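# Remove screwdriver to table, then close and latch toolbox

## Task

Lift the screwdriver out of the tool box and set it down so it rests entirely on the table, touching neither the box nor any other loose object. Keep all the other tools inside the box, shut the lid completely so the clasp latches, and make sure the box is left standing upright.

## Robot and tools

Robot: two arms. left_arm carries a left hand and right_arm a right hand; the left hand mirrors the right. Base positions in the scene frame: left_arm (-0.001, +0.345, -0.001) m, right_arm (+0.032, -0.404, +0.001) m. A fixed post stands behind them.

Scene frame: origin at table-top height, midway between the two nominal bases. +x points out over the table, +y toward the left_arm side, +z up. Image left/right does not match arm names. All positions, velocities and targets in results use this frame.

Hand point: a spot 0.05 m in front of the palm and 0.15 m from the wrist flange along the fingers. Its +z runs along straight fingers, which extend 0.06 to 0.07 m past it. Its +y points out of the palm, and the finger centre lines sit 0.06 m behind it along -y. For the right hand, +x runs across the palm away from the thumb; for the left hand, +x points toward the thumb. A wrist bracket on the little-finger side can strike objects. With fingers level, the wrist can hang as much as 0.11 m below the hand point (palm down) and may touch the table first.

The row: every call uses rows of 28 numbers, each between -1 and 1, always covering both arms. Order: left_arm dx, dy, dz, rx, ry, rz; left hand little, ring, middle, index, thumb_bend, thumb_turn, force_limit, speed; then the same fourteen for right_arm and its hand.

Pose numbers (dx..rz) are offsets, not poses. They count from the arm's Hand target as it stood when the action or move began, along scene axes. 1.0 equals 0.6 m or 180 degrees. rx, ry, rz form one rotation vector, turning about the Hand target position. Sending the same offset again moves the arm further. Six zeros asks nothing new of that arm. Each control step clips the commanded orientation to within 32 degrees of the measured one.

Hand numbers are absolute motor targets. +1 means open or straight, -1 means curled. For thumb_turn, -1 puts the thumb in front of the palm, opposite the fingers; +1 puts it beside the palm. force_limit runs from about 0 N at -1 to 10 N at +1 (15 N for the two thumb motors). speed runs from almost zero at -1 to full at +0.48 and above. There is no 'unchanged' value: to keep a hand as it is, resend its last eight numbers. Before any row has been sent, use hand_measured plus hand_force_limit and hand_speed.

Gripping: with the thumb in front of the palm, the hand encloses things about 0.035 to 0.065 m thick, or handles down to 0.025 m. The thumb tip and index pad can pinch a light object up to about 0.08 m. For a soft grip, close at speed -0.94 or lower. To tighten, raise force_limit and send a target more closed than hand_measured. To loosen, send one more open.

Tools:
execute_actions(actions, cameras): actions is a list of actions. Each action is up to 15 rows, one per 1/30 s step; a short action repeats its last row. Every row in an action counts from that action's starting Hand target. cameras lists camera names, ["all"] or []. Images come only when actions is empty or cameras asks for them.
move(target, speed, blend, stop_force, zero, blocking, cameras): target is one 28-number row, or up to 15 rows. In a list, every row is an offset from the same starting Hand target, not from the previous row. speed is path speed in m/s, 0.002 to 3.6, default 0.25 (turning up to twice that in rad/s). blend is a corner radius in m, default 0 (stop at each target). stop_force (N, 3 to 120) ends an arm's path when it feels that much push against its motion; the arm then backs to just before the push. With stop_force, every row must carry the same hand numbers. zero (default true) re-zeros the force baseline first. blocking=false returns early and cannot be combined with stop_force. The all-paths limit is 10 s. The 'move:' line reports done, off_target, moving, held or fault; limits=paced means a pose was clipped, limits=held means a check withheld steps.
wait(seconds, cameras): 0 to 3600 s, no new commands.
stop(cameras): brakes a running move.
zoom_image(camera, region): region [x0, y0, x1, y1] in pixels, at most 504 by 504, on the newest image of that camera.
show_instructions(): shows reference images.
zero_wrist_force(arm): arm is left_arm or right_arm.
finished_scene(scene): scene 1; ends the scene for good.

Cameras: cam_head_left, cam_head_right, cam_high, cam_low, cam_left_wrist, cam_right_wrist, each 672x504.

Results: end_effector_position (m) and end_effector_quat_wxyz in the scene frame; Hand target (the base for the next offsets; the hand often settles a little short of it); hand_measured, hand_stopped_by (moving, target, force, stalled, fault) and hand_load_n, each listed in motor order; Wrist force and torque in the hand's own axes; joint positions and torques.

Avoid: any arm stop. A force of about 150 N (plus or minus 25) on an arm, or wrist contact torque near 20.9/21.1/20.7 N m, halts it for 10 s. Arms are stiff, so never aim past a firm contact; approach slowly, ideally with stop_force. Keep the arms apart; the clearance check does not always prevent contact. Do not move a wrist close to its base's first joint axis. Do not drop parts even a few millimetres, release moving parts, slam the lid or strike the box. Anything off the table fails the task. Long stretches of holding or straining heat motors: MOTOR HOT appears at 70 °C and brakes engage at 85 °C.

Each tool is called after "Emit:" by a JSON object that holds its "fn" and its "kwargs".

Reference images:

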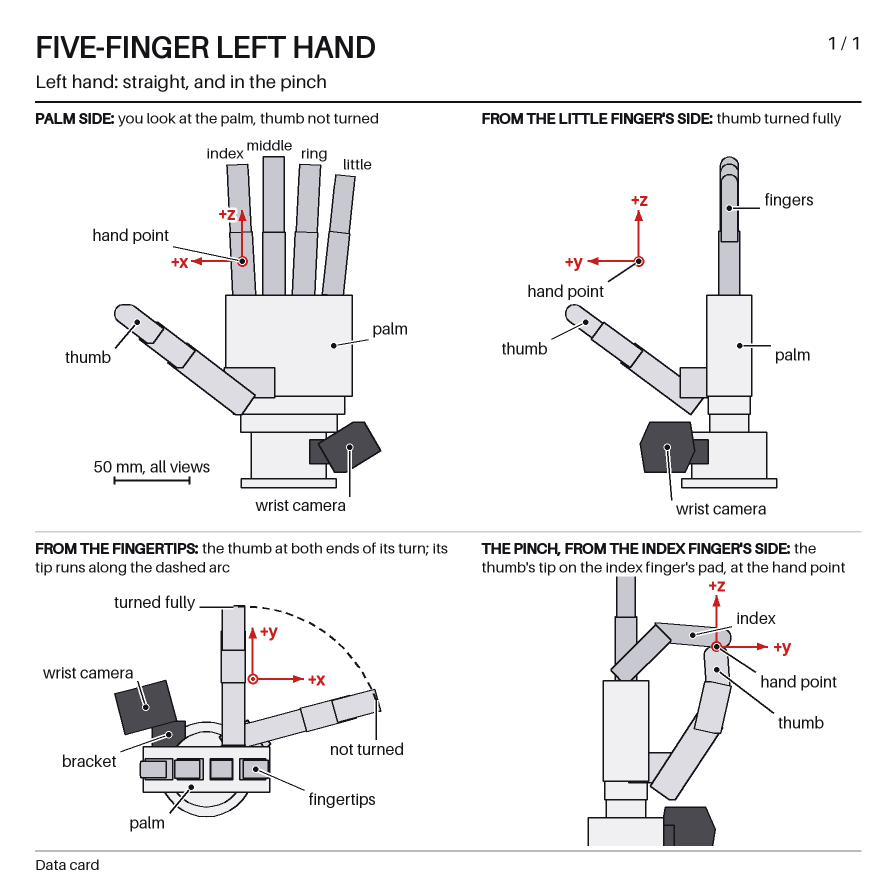

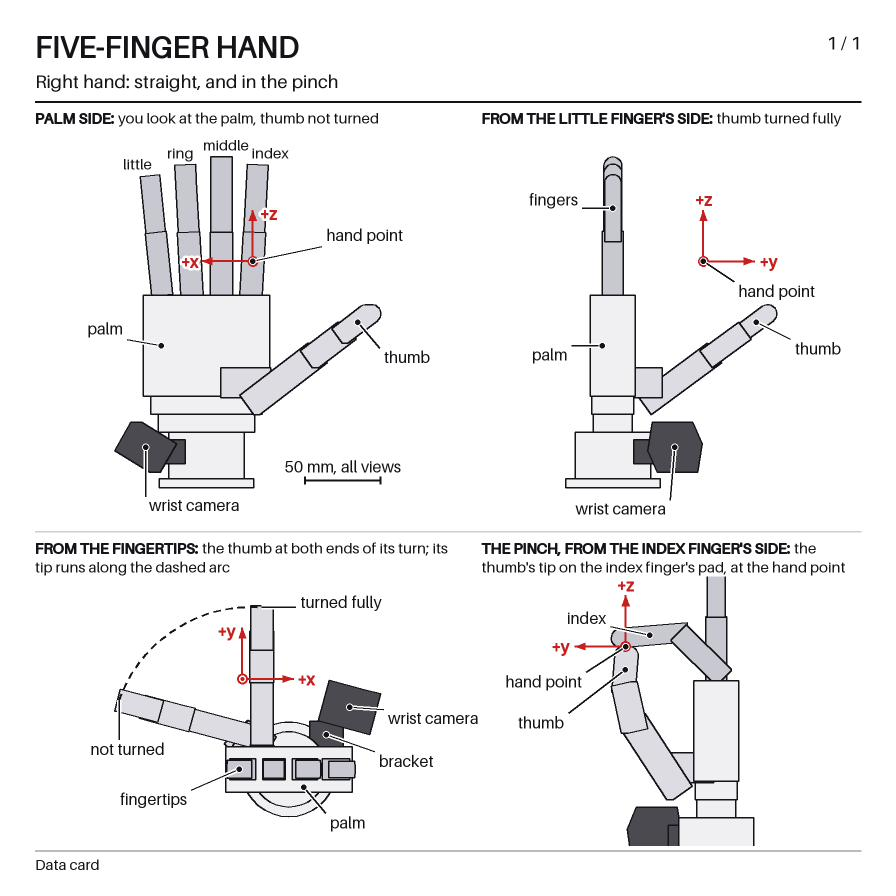

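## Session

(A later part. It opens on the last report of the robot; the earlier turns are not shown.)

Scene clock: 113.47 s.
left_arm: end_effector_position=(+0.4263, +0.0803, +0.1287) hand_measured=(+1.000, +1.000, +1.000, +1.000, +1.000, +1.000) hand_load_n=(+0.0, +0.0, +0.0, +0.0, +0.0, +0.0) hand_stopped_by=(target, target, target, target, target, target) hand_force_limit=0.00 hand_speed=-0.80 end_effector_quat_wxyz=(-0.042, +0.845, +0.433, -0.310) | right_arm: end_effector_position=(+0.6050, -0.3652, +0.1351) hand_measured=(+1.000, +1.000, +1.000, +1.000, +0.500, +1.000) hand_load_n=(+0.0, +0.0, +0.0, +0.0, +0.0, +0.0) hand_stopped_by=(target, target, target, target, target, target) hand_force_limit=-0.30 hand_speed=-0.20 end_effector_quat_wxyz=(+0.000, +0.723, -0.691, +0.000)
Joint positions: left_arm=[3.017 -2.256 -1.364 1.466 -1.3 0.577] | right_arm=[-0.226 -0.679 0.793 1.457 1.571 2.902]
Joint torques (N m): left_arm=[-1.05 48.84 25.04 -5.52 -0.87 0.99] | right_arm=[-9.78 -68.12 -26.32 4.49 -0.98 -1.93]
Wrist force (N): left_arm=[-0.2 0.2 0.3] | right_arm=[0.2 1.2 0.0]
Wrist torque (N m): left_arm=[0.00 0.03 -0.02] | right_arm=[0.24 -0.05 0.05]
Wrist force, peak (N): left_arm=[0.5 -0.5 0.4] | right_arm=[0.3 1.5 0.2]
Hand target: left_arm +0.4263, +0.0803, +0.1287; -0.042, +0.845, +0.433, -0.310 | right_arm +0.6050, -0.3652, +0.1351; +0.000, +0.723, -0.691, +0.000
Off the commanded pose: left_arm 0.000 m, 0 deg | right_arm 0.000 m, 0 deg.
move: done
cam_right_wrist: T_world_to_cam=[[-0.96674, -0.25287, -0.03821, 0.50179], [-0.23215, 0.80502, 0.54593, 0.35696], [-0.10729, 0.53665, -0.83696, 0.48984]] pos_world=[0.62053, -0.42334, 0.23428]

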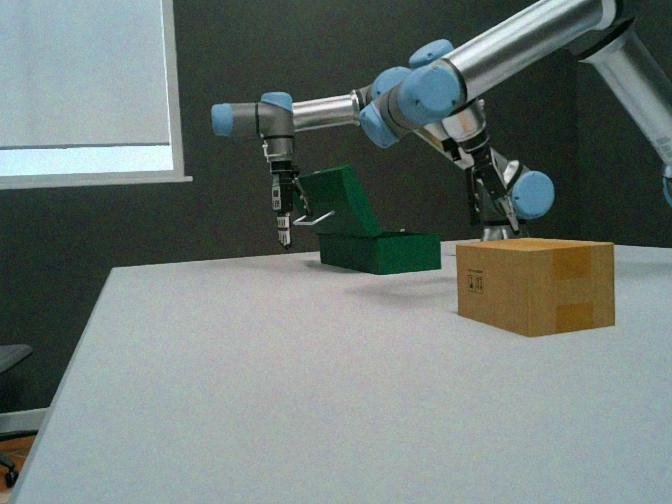

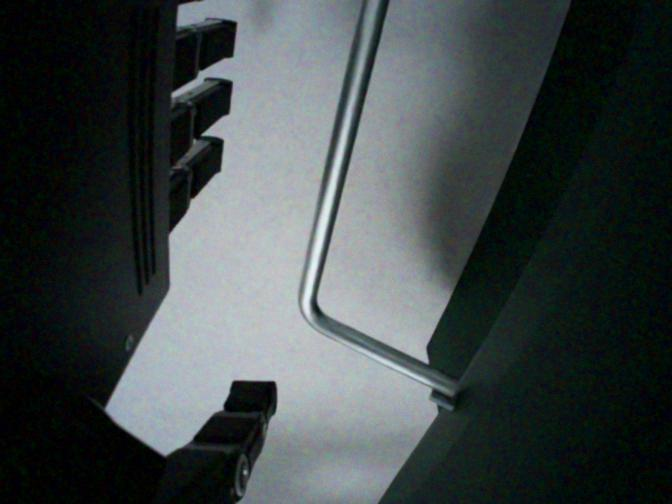

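Emit:
{"fn": "move", "kwargs": {"target": [0,0,0,0,0,0,1,1,1,1,1,1,0,-0.8,0,0,0,0,0,0,1,1,1,1,0.5,-1,-0.5,-0.4], "speed": 0.06, "cameras": ["cam_low","cam_right_wrist"]}}

Emit:
{"fn": "zoom_image", "kwargs": {"camera": "cam_low", "region": [240, 120, 420, 260]}}

Scene clock: 115.80 s.
left_arm: end_effector_position=(+0.4263, +0.0803, +0.1287) hand_measured=(+1.000, +1.000, +1.000, +1.000, +1.000, +1.000) hand_load_n=(+0.0, +0.0, +0.0, +0.0, +0.0, +0.0) hand_stopped_by=(target, target, target, target, target, target) hand_force_limit=0.00 hand_speed=-0.80 end_effector_quat_wxyz=(-0.042, +0.845, +0.433, -0.310) | right_arm: end_effector_position=(+0.6050, -0.3652, +0.1351) hand_measured=(+1.000, +1.000, +1.000, +1.000, +0.500, -1.000) hand_load_n=(+0.0, +0.0, +0.0, +0.0, +0.0, +0.0) hand_stopped_by=(target, target, target, target, target, target) hand_force_limit=-0.50 hand_speed=-0.40 end_effector_quat_wxyz=(+0.000, +0.723, -0.691, +0.000)
Joint positions: left_arm=[3.017 -2.256 -1.364 1.466 -1.3 0.577] | right_arm=[-0.226 -0.679 0.793 1.457 1.571 2.902]
Joint torques (N m): left_arm=[-0.78 49.19 25.09 -5.65 -0.82 1.01] | right_arm=[-2.15 -51.53 -18.46 1.26 -1.36 0.17]
Wrist force (N): left_arm=[-0.2 -0.2 0.2] | right_arm=[0.1 1.1 -0.1]
Wrist torque (N m): left_arm=[-0.04 0.04 -0.01] | right_arm=[0.23 -0.05 0.04]
Wrist force, peak (N): left_arm=[-0.1 -0.7 0.2] | right_arm=[0.3 1.2 -0.1]
Hand target: left_arm +0.4263, +0.0803, +0.1287; -0.042, +0.845, +0.433, -0.310 | right_arm +0.6050, -0.3652, +0.1351; +0.000, +0.723, -0.691, +0.000
Off the commanded pose: left_arm 0.000 m, 0 deg | right_arm 0.000 m, 0 deg.
move: done
cam_right_wrist: T_world_to_cam=[[-0.96675, -0.25286, -0.03824, 0.50181], [-0.23213, 0.80495, 0.54605, 0.35689], [-0.10729, 0.53677, -0.83688, 0.48987]] pos_world=[0.62053, -0.42334, 0.23428]

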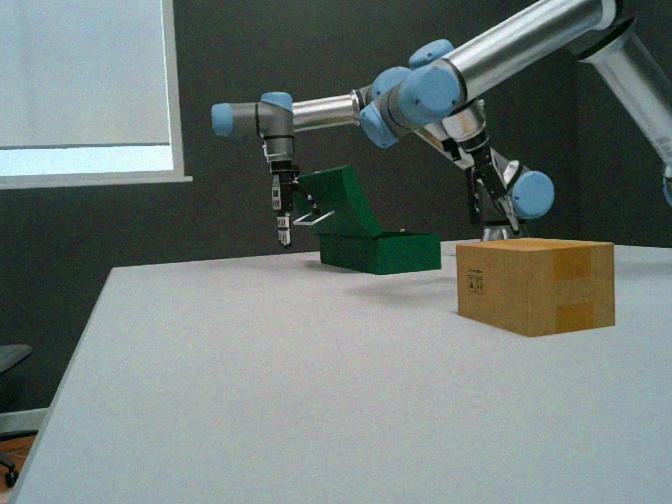

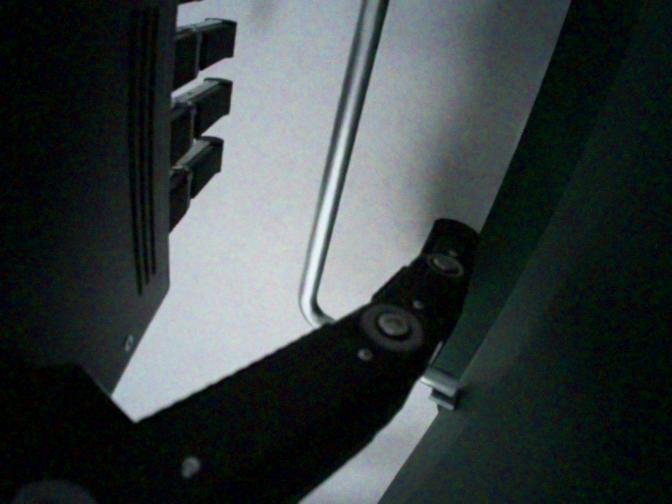

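Scaled by 2.800 from the camera's image (finer frame: 960x720).

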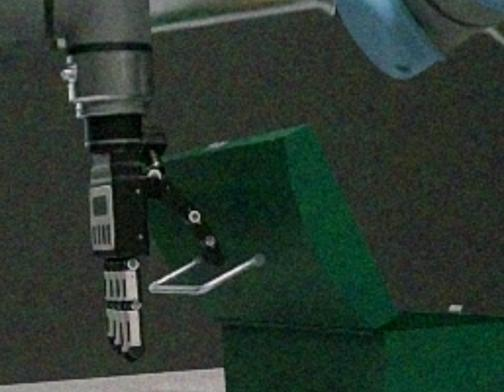

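Emit:
{"fn": "move", "kwargs": {"target": [[0,0,0,0,0,0,1,1,1,1,1,1,0,-0.8,0,0,0,0,0,0,1,1,1,1,0.05,-1,-0.5,-0.4],[0,0,0,0,0,0,1,1,1,1,1,1,0,-0.8,-0.025,0,0,0,0,0,1,1,1,1,0.05,-1,-0.5,-0.4],[0,0,0,0,0,0,1,1,1,1,1,1,0,-0.8,-0.025,0,-0.0477,0,0,0,1,1,1,1,0.05,-1,-0.5,-0.4]], "speed": 0.04, "cameras": ["cam_low","cam_right_wrist"]}}

Emit:
{"fn": "zoom_image", "kwargs": {"camera": "cam_low", "region": [240, 120, 420, 260]}}

Scene clock: 118.67 s.
left_arm: end_effector_position=(+0.4263, +0.0803, +0.1287) hand_measured=(+1.000, +1.000, +1.000, +1.000, +1.000, +1.000) hand_load_n=(+0.0, +0.0, +0.0, +0.0, +0.0, +0.0) hand_stopped_by=(target, target, target, target, target, target) hand_force_limit=0.00 hand_speed=-0.80 end_effector_quat_wxyz=(-0.042, +0.845, +0.433, -0.310) | right_arm: end_effector_position=(+0.5900, -0.3652, +0.1062) hand_measured=(+1.000, +1.000, +1.000, +1.000, +0.050, -1.000) hand_load_n=(+0.5, +0.0, +0.0, +0.0, +0.0, +0.0) hand_stopped_by=(target, target, target, target, target, target) hand_force_limit=-0.50 hand_speed=-0.40 end_effector_quat_wxyz=(+0.000, +0.723, -0.691, +0.000) end_effector_velocity=(+0.000, -0.001, +0.002) end_effector_angular_velocity=(+0.001, +0.002, -0.001)
Joint positions: left_arm=[3.017 -2.256 -1.364 1.466 -1.3 0.577] | right_arm=[-0.231 -0.711 0.927 1.355 1.571 2.897]
Joint velocities: left_arm=[within noise] | right_arm=[-0.001 -0.001 -0.004 0.007 0 0]
Joint torques (N m): left_arm=[-0.56 48.44 24.35 -5.79 -0.9 1.09] | right_arm=[5.84 -68.02 -25.24 5.02 0.98 1.59]
Wrist force (N): left_arm=[0.1 -0.1 0.2] | right_arm=[0.1 1.2 -0.2]
Wrist torque (N m): left_arm=[-0.02 -0.01 0.01] | right_arm=[0.25 -0.05 0.04]
Wrist force, peak (N): left_arm=[0.3 -0.4 0.3] | right_arm=[0.1 1.6 0.0]
Hand target: left_arm +0.4263, +0.0803, +0.1287; -0.042, +0.845, +0.433, -0.310 | right_arm +0.5900, -0.3652, +0.1064; +0.000, +0.723, -0.691, +0.000
Off the commanded pose: left_arm 0.000 m, 0 deg | right_arm 0.000 m, 0 deg.
move: done
cam_right_wrist: T_world_to_cam=[[-0.96676, -0.25283, -0.0381, 0.48619], [-0.23204, 0.80496, 0.54607, 0.36913], [-0.10739, 0.53676, -0.83687, 0.46413]] pos_world=[0.60553, -0.42334, 0.20538]

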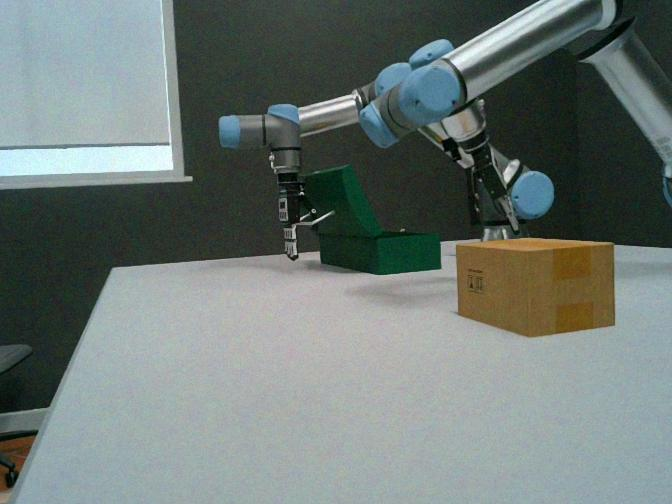

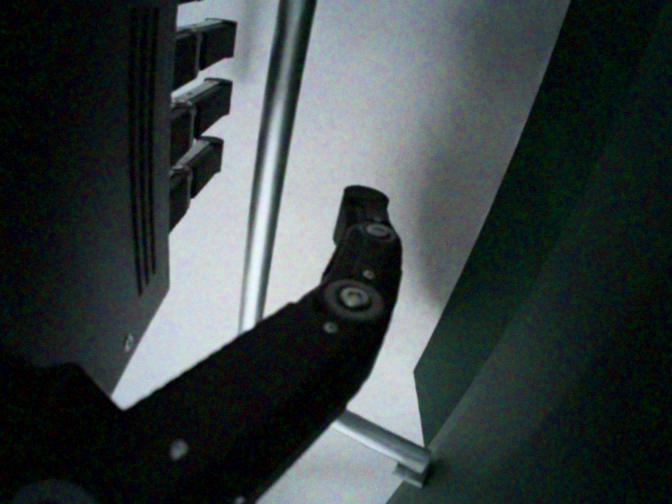

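Scaled by 2.800 from the camera's image (finer frame: 960x720).

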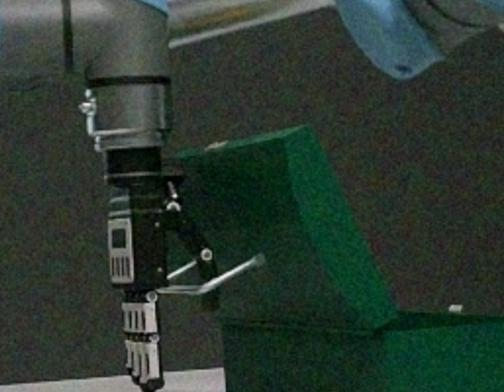

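Emit:
{"fn": "move", "kwargs": {"target": [0,0,0,0,0,0,1,1,1,1,1,1,0,-0.8,0,0,0,0,0,0,0,0,0,0,0.05,-1,-0.5,-0.4], "speed": 0.04, "cameras": ["cam_low","cam_right_wrist"]}}

Emit:
{"fn": "zoom_image", "kwargs": {"camera": "cam_low", "region": [240, 140, 380, 260]}}

Scene clock: 120.77 s.
left_arm: end_effector_position=(+0.4263, +0.0803, +0.1287) hand_measured=(+1.000, +1.000, +1.000, +1.000, +1.000, +1.000) hand_load_n=(+0.0, +0.0, +0.0, +0.0, +0.0, +0.0) hand_stopped_by=(target, target, target, target, target, target) hand_force_limit=0.00 hand_speed=-0.80 end_effector_quat_wxyz=(-0.042, +0.845, +0.433, -0.310) | right_arm: end_effector_position=(+0.5900, -0.3652, +0.1064) hand_measured=(+0.000, +0.000, +0.000, +0.000, +0.050, -1.000) hand_load_n=(+0.0, +0.0, +0.0, +0.0, +0.0, +0.0) hand_stopped_by=(target, target, target, target, target, target) hand_force_limit=-0.50 hand_speed=-0.40 end_effector_quat_wxyz=(+0.000, +0.723, -0.691, +0.000)
Joint positions: left_arm=[3.017 -2.256 -1.364 1.466 -1.3 0.577] | right_arm=[-0.231 -0.711 0.926 1.355 1.571 2.897]
Joint torques (N m): left_arm=[-0.7 48.53 24.94 -5.65 -1 1.03] | right_arm=[5.22 -66.62 -24.75 3.68 -0.55 1.55]
Wrist force (N): left_arm=[-0.1 0.2 0.1] | right_arm=[0.1 0.9 0.0]
Wrist torque (N m): left_arm=[0.02 0.01 -0.01] | right_arm=[0.21 -0.06 0.03]
Wrist force, peak (N): left_arm=[0.4 0.0 0.5] | right_arm=[0.3 1.2 -0.1]
Hand target: left_arm +0.4263, +0.0803, +0.1287; -0.042, +0.845, +0.433, -0.310 | right_arm +0.5900, -0.3652, +0.1064; +0.000, +0.723, -0.691, +0.000
Off the commanded pose: left_arm 0.000 m, 0 deg | right_arm 0.000 m, 0 deg.
move: done
cam_right_wrist: T_world_to_cam=[[-0.96674, -0.25287, -0.03821, 0.4862], [-0.23214, 0.805, 0.54598, 0.36911], [-0.1073, 0.53669, -0.83693, 0.46423]] pos_world=[0.60553, -0.42334, 0.20558]

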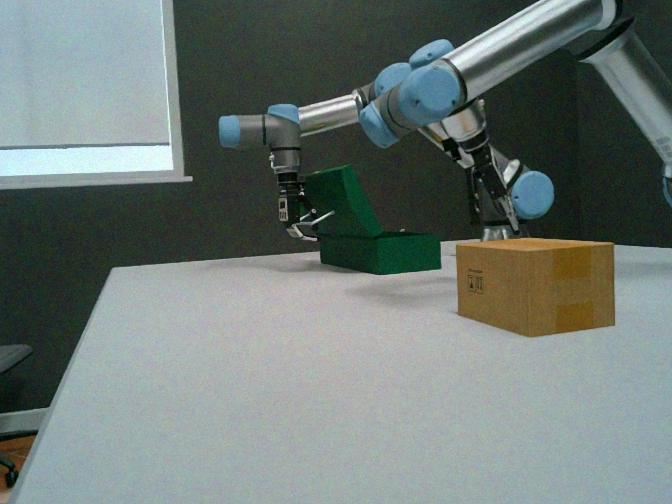

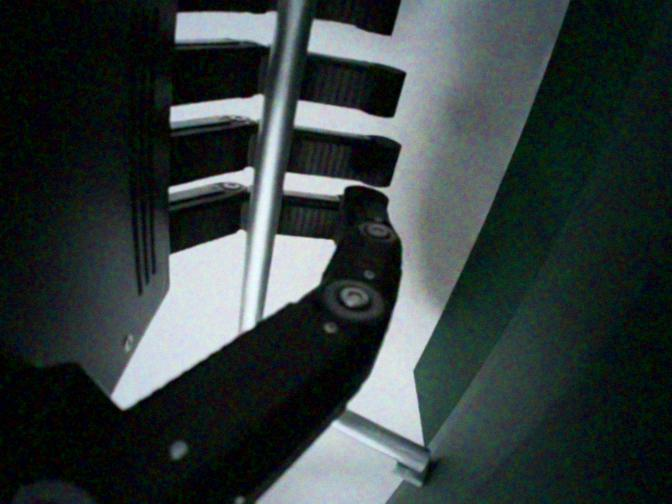

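Scaled by 3.600 from the camera's image (finer frame: 960x720).

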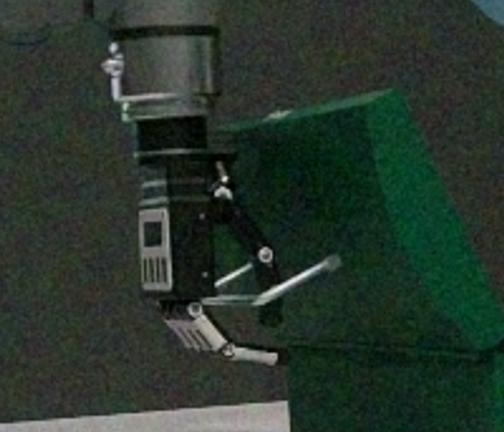

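Emit:
{"fn": "move", "kwargs": {"target": [0,0,0,0,0,0,1,1,1,1,1,1,0,-0.8,0,0,0,0,0,0,-0.5,-0.5,-0.42,-0.42,0.05,-1,-0.5,-0.6], "speed": 0.04, "cameras": ["cam_low","cam_right_wrist"]}}

Emit:
{"fn": "zoom_image", "kwargs": {"camera": "cam_low", "region": [240, 140, 380, 260]}}

Scene clock: 121.90 s.
left_arm: end_effector_position=(+0.4263, +0.0803, +0.1287) hand_measured=(+1.000, +1.000, +1.000, +1.000, +1.000, +1.000) hand_load_n=(+0.0, +0.0, +0.0, +0.0, +0.0, +0.0) hand_stopped_by=(target, target, target, target, target, target) hand_force_limit=0.00 hand_speed=-0.80 end_effector_quat_wxyz=(-0.042, +0.845, +0.433, -0.310) | right_arm: end_effector_position=(+0.5900, -0.3652, +0.1064) hand_measured=(-0.500, -0.500, -0.252, -0.254, +0.050, -1.000) hand_load_n=(+0.0, +0.0, +6.5, +4.0, +0.0, +0.0) hand_stopped_by=(target, target, force, force, target, target) hand_force_limit=-0.50 hand_speed=-0.60 end_effector_quat_wxyz=(+0.000, +0.723, -0.691, +0.000)
Joint positions: left_arm=[3.017 -2.256 -1.364 1.466 -1.3 0.577] | right_arm=[-0.231 -0.711 0.926 1.355 1.571 2.897]
Joint torques (N m): left_arm=[-0.8 48.93 25.01 -5.75 -0.88 1.16] | right_arm=[5.91 -66.77 -22.69 2.79 -1.51 1.48]
Wrist force (N): left_arm=[0.1 0.3 0.2] | right_arm=[0.1 1.1 0.1]
Wrist torque (N m): left_arm=[0.02 0.00 -0.01] | right_arm=[0.23 -0.06 0.04]
Wrist force, peak (N): left_arm=[-0.2 -0.5 0.0] | right_arm=[0.0 1.3 0.1]
Hand target: left_arm +0.4263, +0.0803, +0.1287; -0.042, +0.845, +0.433, -0.310 | right_arm +0.5900, -0.3652, +0.1064; +0.000, +0.723, -0.691, +0.000
Off the commanded pose: left_arm 0.000 m, 0 deg | right_arm 0.000 m, 0 deg.
move: done
cam_right_wrist: T_world_to_cam=[[-0.96674, -0.25287, -0.03821, 0.4862], [-0.23214, 0.805, 0.54598, 0.36911], [-0.1073, 0.53669, -0.83693, 0.46423]] pos_world=[0.60553, -0.42334, 0.20558]

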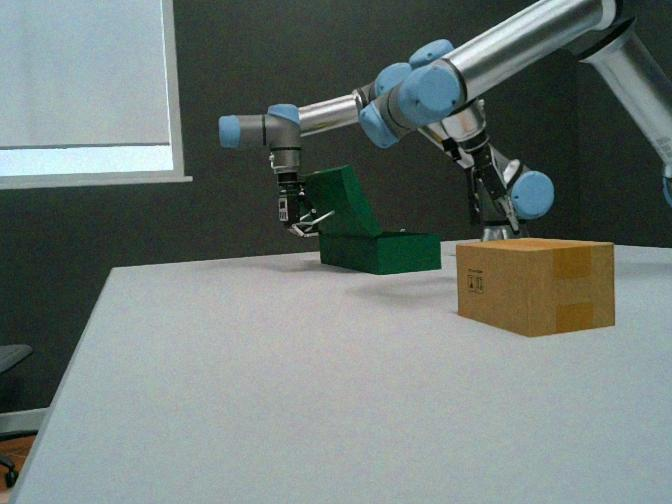

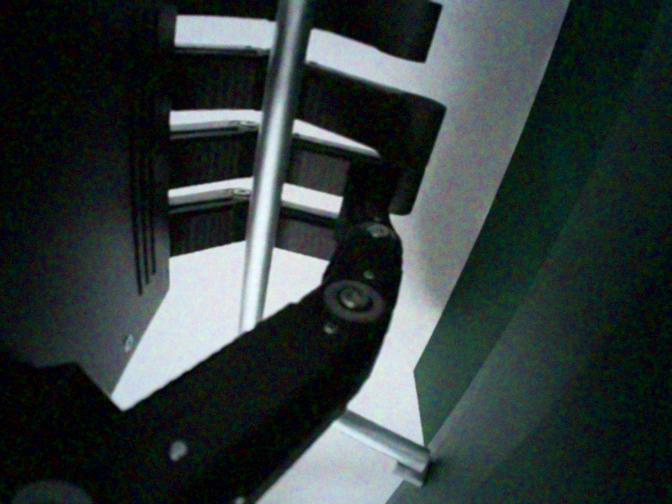

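Scaled by 3.600 from the camera's image (finer frame: 960x720).

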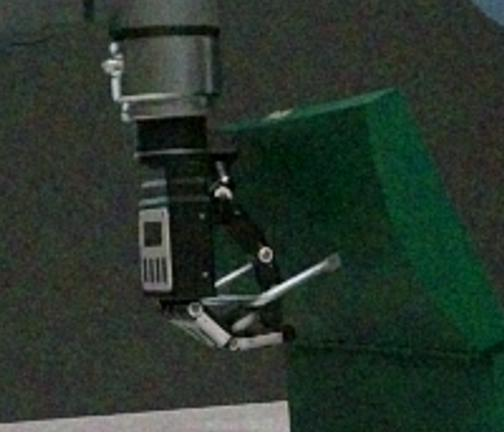

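Emit:
{"fn": "move", "kwargs": {"target": [0,0,0,0,0,0,1,1,1,1,1,1,0,-0.8,-0.0325,0,0.0007,-0.003,0.0666,0,-0.5,-0.5,-0.2,-0.2,0.05,-1,-0.5,-0.6], "speed": 0.03, "cameras": ["cam_low","cam_right_wrist"]}}

Emit:
{"fn": "zoom_image", "kwargs": {"camera": "cam_low", "region": [240, 140, 380, 260]}}

Scene clock: 128.63 s.
left_arm: end_effector_position=(+0.4263, +0.0803, +0.1287) hand_measured=(+1.000, +1.000, +1.000, +1.000, +1.000, +1.000) hand_load_n=(+0.0, +0.0, +0.0, +0.0, +0.0, -0.5) hand_stopped_by=(target, target, target, target, target, target) hand_force_limit=0.00 hand_speed=-0.80 end_effector_quat_wxyz=(-0.042, +0.845, +0.433, -0.310) | right_arm: end_effector_position=(+0.5705, -0.3652, +0.1068) hand_measured=(-0.500, -0.500, -0.200, -0.200, +0.050, -1.000) hand_load_n=(+0.0, +0.0, +0.0, +0.0, +0.0, +0.0) hand_stopped_by=(target, target, target, target, target, target) hand_force_limit=-0.50 hand_speed=-0.60 end_effector_quat_wxyz=(+0.076, +0.719, -0.687, -0.072) end_effector_velocity=(+0.001, -0.001, -0.001) end_effector_angular_velocity=(-0.001, -0.004, -0.002)
Joint positions: left_arm=[3.017 -2.256 -1.364 1.466 -1.3 0.577] | right_arm=[-0.217 -0.596 0.809 1.562 1.618 2.916]
Joint velocities: left_arm=[within noise] | right_arm=[-0.002 -0.001 0.002 -0.005 0 0]
Joint torques (N m): left_arm=[-1.1 48.72 25.34 -5.89 -0.99 1.27] | right_arm=[6.63 -71.26 -15.92 1.58 0.31 1.13]
Wrist force (N): left_arm=[0.0 0.0 0.1] | right_arm=[0.5 0.7 0.2]
Wrist torque (N m): left_arm=[-0.01 0.01 -0.01] | right_arm=[0.16 -0.12 -0.11]
Wrist force, peak (N): left_arm=[-0.4 -0.1 0.6] | right_arm=[0.2 1.2 0.0]
Hand target: left_arm +0.4263, +0.0803, +0.1287; -0.042, +0.845, +0.433, -0.310 | right_arm +0.5705, -0.3652, +0.1069; +0.076, +0.719, -0.687, -0.072
Off the commanded pose: left_arm 0.000 m, 0 deg | right_arm 0.000 m, 0 deg.
move: done
cam_right_wrist: T_world_to_cam=[[-0.95329, -0.25225, 0.16617, 0.43812], [-0.11423, 0.81032, 0.57475, 0.29589], [-0.27963, 0.52892, -0.80128, 0.55411]] pos_world=[0.6064, -0.42233, 0.20113]

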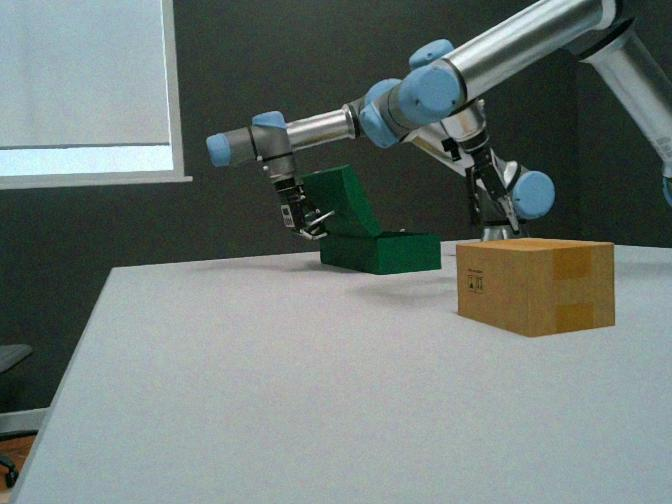

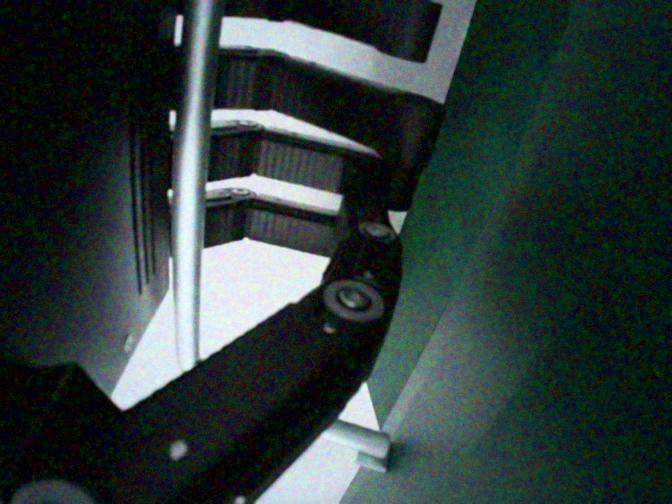

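Scaled by 3.600 from the camera's image (finer frame: 960x720).

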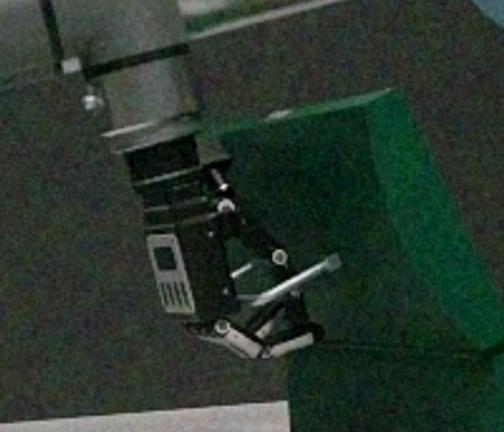

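Emit:
{"fn": "move", "kwargs": {"target": [0,0,0,0,0,0,1,1,1,1,1,1,0,-0.8,0,0,0,0,0,0,-0.75,-0.75,-0.2,-0.2,-0.8,-1,-0.6,-0.6], "speed": 0.03, "cameras": ["cam_low","cam_right_wrist"]}}

Emit:
{"fn": "zoom_image", "kwargs": {"camera": "cam_low", "region": [240, 140, 380, 260]}}

Scene clock: 130.47 s.
left_arm: end_effector_position=(+0.4263, +0.0803, +0.1287) hand_measured=(+1.000, +1.000, +1.000, +1.000, +1.000, +1.000) hand_load_n=(+0.0, +0.0, +0.0, +0.0, +0.0, +0.0) hand_stopped_by=(target, target, target, target, target, target) hand_force_limit=0.00 hand_speed=-0.80 end_effector_quat_wxyz=(-0.042, +0.845, +0.433, -0.310) | right_arm: end_effector_position=(+0.5705, -0.3652, +0.1069) hand_measured=(-0.750, -0.750, -0.200, -0.200, -0.628, -1.000) hand_load_n=(+0.0, +0.0, +1.0, +0.5, +4.5, +1.0) hand_stopped_by=(target, target, target, target, force, target) hand_force_limit=-0.60 hand_speed=-0.60 end_effector_quat_wxyz=(+0.076, +0.719, -0.687, -0.072)
Joint positions: left_arm=[3.017 -2.256 -1.364 1.466 -1.3 0.577] | right_arm=[-0.217 -0.596 0.809 1.562 1.618 2.916]
Joint torques (N m): left_arm=[-0.58 49.08 25.51 -5.89 -1.07 1.22] | right_arm=[-3.63 -71.17 -14.18 1.72 -1.41 -2.06]
Wrist force (N): left_arm=[-0.1 -0.2 -0.1] | right_arm=[0.5 0.7 0.2]
Wrist torque (N m): left_arm=[-0.04 0.01 0.00] | right_arm=[0.15 -0.12 -0.11]
Wrist force, peak (N): left_arm=[0.1 -0.5 0.5] | right_arm=[0.5 0.9 0.4]
Hand target: left_arm +0.4263, +0.0803, +0.1287; -0.042, +0.845, +0.433, -0.310 | right_arm +0.5705, -0.3652, +0.1069; +0.076, +0.719, -0.687, -0.072
Off the commanded pose: left_arm 0.000 m, 0 deg | right_arm 0.000 m, 0 deg.
move: done
cam_right_wrist: T_world_to_cam=[[-0.95335, -0.25231, 0.16574, 0.43819], [-0.11451, 0.81025, 0.57479, 0.29597], [-0.27932, 0.529, -0.80134, 0.55404]] pos_world=[0.6064, -0.42233, 0.20123]

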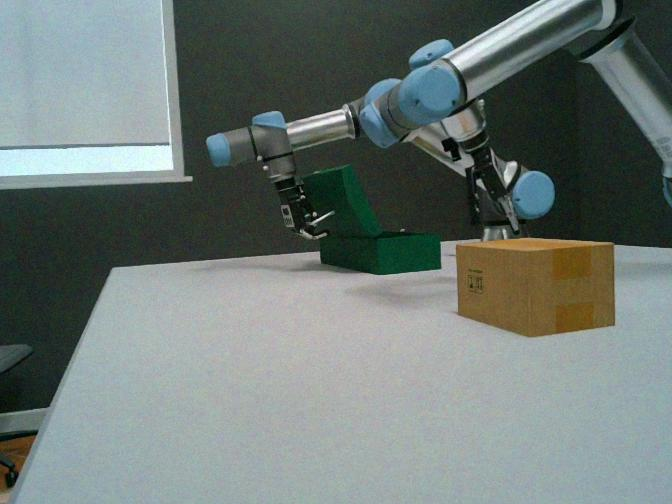

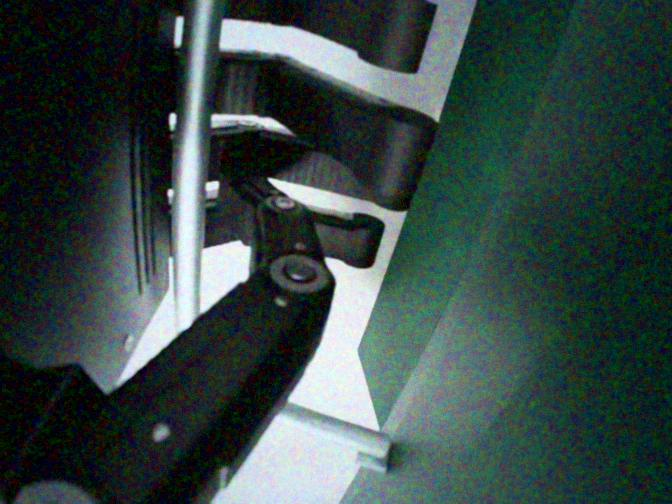

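Scaled by 3.600 from the camera's image (finer frame: 960x720).

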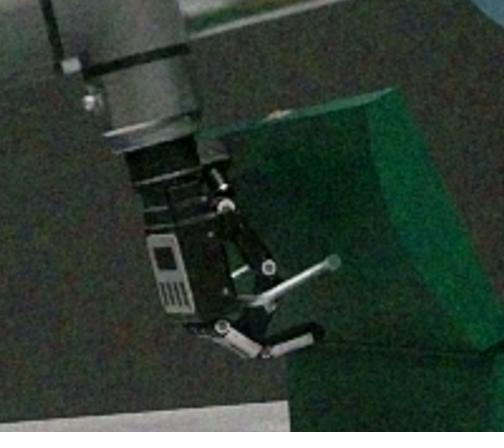

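Emit:
{"fn": "move", "kwargs": {"target": [[0,0,0,0,0,0,1,1,1,1,1,1,0,-0.8,-0.008,0,0.0295,0.0005,-0.0111,0,-0.75,-0.75,-0.2,-0.2,-0.8,-1,-0.6,-0.6],[0,0,0,0,0,0,1,1,1,1,1,1,0,-0.8,-0.0222,-0.001,0.057,0.001,-0.0222,0,-0.75,-0.75,-0.2,-0.2,-0.8,-1,-0.6,-0.6]], "speed": 0.03, "blend": [0.003,0], "cameras": ["cam_low","cam_right_wrist"]}}

Emit:
{"fn": "zoom_image", "kwargs": {"camera": "cam_low", "region": [240, 140, 380, 260]}}

Scene clock: 133.13 s.
left_arm: end_effector_position=(+0.4263, +0.0803, +0.1287) hand_measured=(+1.000, +1.000, +1.000, +1.000, +1.000, +1.000) hand_load_n=(+0.0, +0.0, +0.0, +0.0, +0.0, +0.0) hand_stopped_by=(target, target, target, target, target, target) hand_force_limit=0.00 hand_speed=-0.80 end_effector_quat_wxyz=(-0.042, +0.845, +0.433, -0.310) | right_arm: end_effector_position=(+0.5572, -0.3658, +0.1411) hand_measured=(-0.750, -0.750, -0.200, -0.200, -0.628, -1.000) hand_load_n=(+0.5, +0.0, +0.5, +0.0, +5.0, +0.5) hand_stopped_by=(target, target, target, target, force, target) hand_force_limit=-0.60 hand_speed=-0.60 end_effector_quat_wxyz=(+0.050, +0.721, -0.690, -0.048)
Joint positions: left_arm=[3.017 -2.256 -1.364 1.466 -1.3 0.577] | right_arm=[-0.229 -0.716 0.908 1.514 1.604 2.902]
Joint torques (N m): left_arm=[-0.74 48.91 25.65 -5.85 -1.07 1.22] | right_arm=[-1.83 -49.95 -27.11 5.77 0.19 -0.33]
Wrist force (N): left_arm=[0.2 -0.5 0.2] | right_arm=[-1.6 -1.0 0.7]
Wrist torque (N m): left_arm=[-0.09 -0.03 0.03] | right_arm=[0.06 0.02 -0.12]
Wrist force, peak (N): left_arm=[0.2 -0.5 0.2] | right_arm=[-0.4 -4.4 1.7]
Hand target: left_arm +0.4263, +0.0803, +0.1287; -0.042, +0.845, +0.433, -0.310 | right_arm +0.5572, -0.3658, +0.1411; +0.050, +0.721, -0.690, -0.048
Off the commanded pose: left_arm 0.000 m, 0 deg | right_arm 0.000 m, 0 deg.
move: done
cam_right_wrist: T_world_to_cam=[[-0.96257, -0.25275, 0.09785, 0.43425], [-0.15453, 0.80841, 0.56798, 0.29796], [-0.22265, 0.5316, -0.81721, 0.54968]] pos_world=[0.58643, -0.42333, 0.23748]

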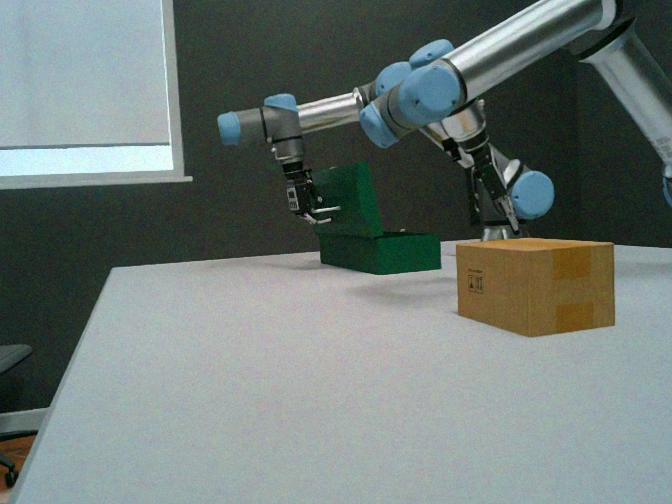

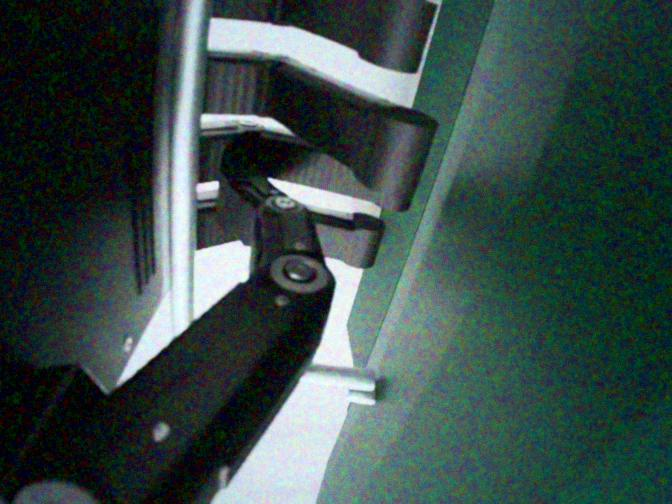

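Scaled by 3.600 from the camera's image (finer frame: 960x720).

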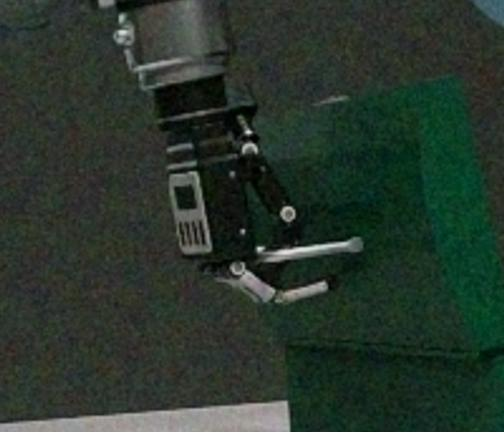

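Emit:
{"fn": "move", "kwargs": {"target": [[0,0,0,0,0,0,1,1,1,1,1,1,0,-0.8,-0.0187,-0.0008,0.0233,0.0008,-0.0167,0,-0.75,-0.75,-0.2,-0.2,-0.8,-1,-0.6,-0.6],[0,0,0,0,0,0,1,1,1,1,1,1,0,-0.8,-0.0418,-0.0018,0.044,0.0012,-0.0278,0,-0.75,-0.75,-0.2,-0.2,-0.8,-1,-0.6,-0.6]], "speed": 0.025, "blend": [0.003,0], "cameras": ["cam_low","cam_right_wrist"]}}

Emit:
{"fn": "zoom_image", "kwargs": {"camera": "cam_low", "region": [240, 120, 440, 260]}}

Scene clock: 135.70 s.
left_arm: end_effector_position=(+0.4263, +0.0803, +0.1287) hand_measured=(+1.000, +1.000, +1.000, +1.000, +1.000, +1.000) hand_load_n=(+0.0, +0.0, +0.0, +0.0, +0.0, +0.0) hand_stopped_by=(target, target, target, target, target, target) hand_force_limit=0.00 hand_speed=-0.80 end_effector_quat_wxyz=(-0.042, +0.845, +0.433, -0.310) | right_arm: end_effector_position=(+0.5321, -0.3669, +0.1675) hand_measured=(-0.750, -0.750, -0.200, -0.200, -0.628, -1.000) hand_load_n=(+0.0, +0.0, +1.0, +0.0, +4.5, +0.5) hand_stopped_by=(target, target, target, target, force, target) hand_force_limit=-0.60 hand_speed=-0.60 end_effector_quat_wxyz=(+0.019, +0.722, -0.691, -0.018)
Joint positions: left_arm=[3.017 -2.256 -1.364 1.466 -1.3 0.577] | right_arm=[-0.249 -0.868 1.069 1.42 1.584 2.88]
Joint torques (N m): left_arm=[-1.03 48.79 26.14 -5.97 -1.16 1.25] | right_arm=[1.08 -44.21 -27.18 4.34 -0.32 -0.27]
Wrist force (N): left_arm=[0.1 0.0 0.3] | right_arm=[-0.1 1.9 1.1]
Wrist torque (N m): left_arm=[-0.02 0.00 0.00] | right_arm=[0.11 -0.06 0.03]
Wrist force, peak (N): left_arm=[0.1 -0.7 0.3] | right_arm=[0.5 5.2 1.3]
Hand target: left_arm +0.4263, +0.0803, +0.1287; -0.042, +0.845, +0.433, -0.310 | right_arm +0.5321, -0.3669, +0.1675; +0.019, +0.722, -0.691, -0.018
Off the commanded pose: left_arm 0.000 m, 0 deg | right_arm 0.000 m, 0 deg.
move: done
cam_right_wrist: T_world_to_cam=[[-0.9674, -0.25294, 0.01257, 0.42396], [-0.20361, 0.80633, 0.55532, 0.30737], [-0.1506, 0.53466, -0.83154, 0.53143]] pos_world=[0.55276, -0.42474, 0.26589]

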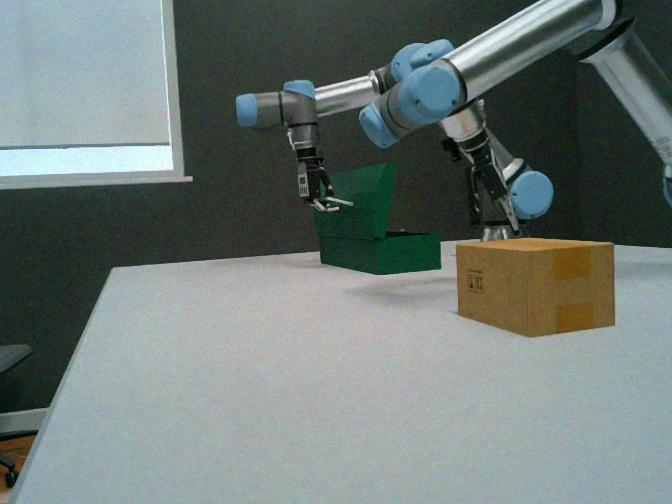

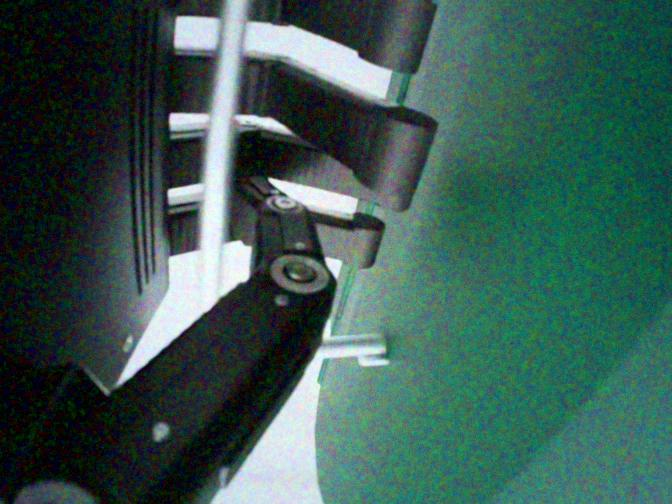

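Scaled by 2.520 from the camera's image (finer frame: 960x720).

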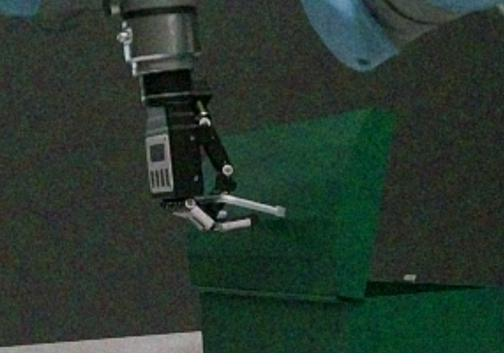

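Emit:
{"fn": "move", "kwargs": {"target": [[0,0,0,0,0,0,1,1,1,1,1,1,0,-0.8,-0.0182,-0.0008,0.0152,0.0008,-0.0167,0,-0.75,-0.75,-0.2,-0.2,-0.8,-1,-0.6,-0.6],[0,0,0,0,0,0,1,1,1,1,1,1,0,-0.8,-0.0473,-0.0021,0.0257,0.0015,-0.0333,0,-0.75,-0.75,-0.2,-0.2,-0.8,-1,-0.6,-0.6]], "speed": 0.03, "blend": [0.003,0], "cameras": ["cam_low","cam_right_wrist"]}}

Emit:
{"fn": "zoom_image", "kwargs": {"camera": "cam_low", "region": [240, 120, 440, 260]}}

Scene clock: 138.47 s.
left_arm: end_effector_position=(+0.4263, +0.0803, +0.1287) hand_measured=(+1.000, +1.000, +1.000, +1.000, +1.000, +1.000) hand_load_n=(+0.0, +0.0, +0.0, +0.0, +0.0, +0.0) hand_stopped_by=(target, target, target, target, target, target) hand_force_limit=0.00 hand_speed=-0.80 end_effector_quat_wxyz=(-0.042, +0.845, +0.433, -0.310) | right_arm: end_effector_position=(+0.5037, -0.3682, +0.1829) hand_measured=(-0.750, -0.750, -0.200, -0.200, -0.628, -1.000) hand_load_n=(+0.0, +0.0, +0.5, +0.0, +5.0, +1.0) hand_stopped_by=(target, target, target, target, force, target) hand_force_limit=-0.60 hand_speed=-0.60 end_effector_quat_wxyz=(-0.019, +0.722, -0.691, +0.018)
Joint positions: left_arm=[3.017 -2.256 -1.364 1.466 -1.3 0.577] | right_arm=[-0.277 -1.027 1.248 1.3 1.556 2.852]
Joint torques (N m): left_arm=[-0.5 48.46 26.05 -5.95 -1.04 1.12] | right_arm=[2.73 -39.17 -28.71 4.24 0.33 0.32]
Wrist force (N): left_arm=[0.2 -0.2 0.0] | right_arm=[-1.6 4.3 2.5]
Wrist torque (N m): left_arm=[-0.03 -0.03 0.01] | right_arm=[0.29 0.03 0.03]
Wrist force, peak (N): left_arm=[0.5 -0.3 0.2] | right_arm=[-1.8 4.1 2.7]
Hand target: left_arm +0.4263, +0.0803, +0.1287; -0.042, +0.845, +0.433, -0.310 | right_arm +0.5037, -0.3681, +0.1829; -0.019, +0.722, -0.691, +0.018
Off the commanded pose: left_arm 0.000 m, 0 deg | right_arm 0.000 m, 0 deg.
move: done
cam_right_wrist: T_world_to_cam=[[-0.96337, -0.25275, -0.08969, 0.41271], [-0.26066, 0.80373, 0.53485, 0.32562], [-0.0631, 0.53864, -0.84017, 0.49966]] pos_world=[0.514, -0.42654, 0.28266]

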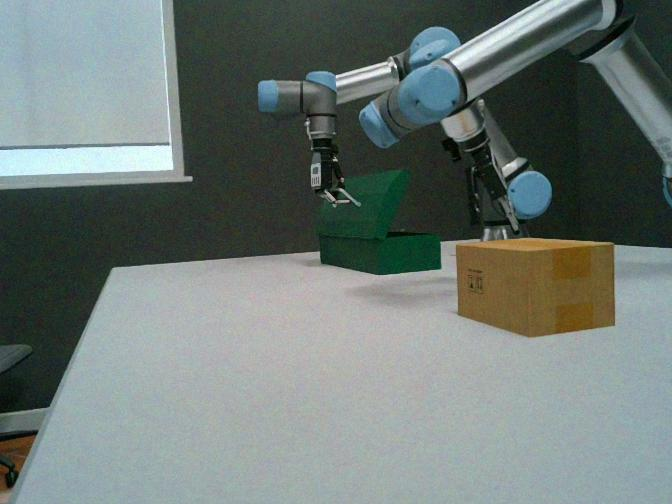

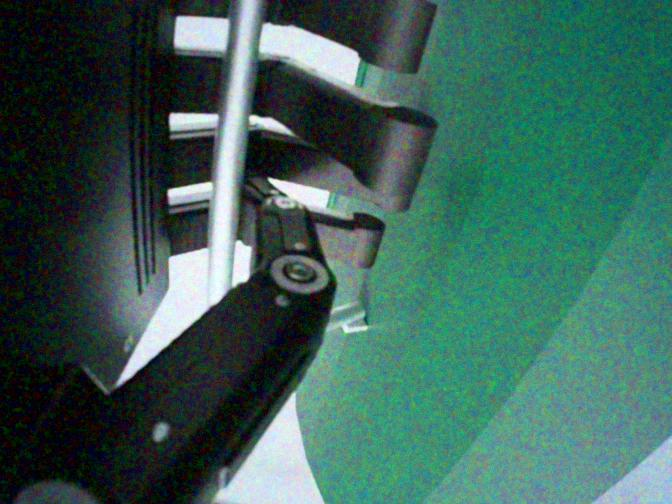

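Scaled by 2.520 from the camera's image (finer frame: 960x720).

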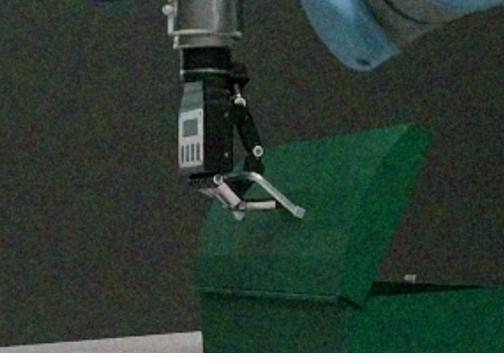

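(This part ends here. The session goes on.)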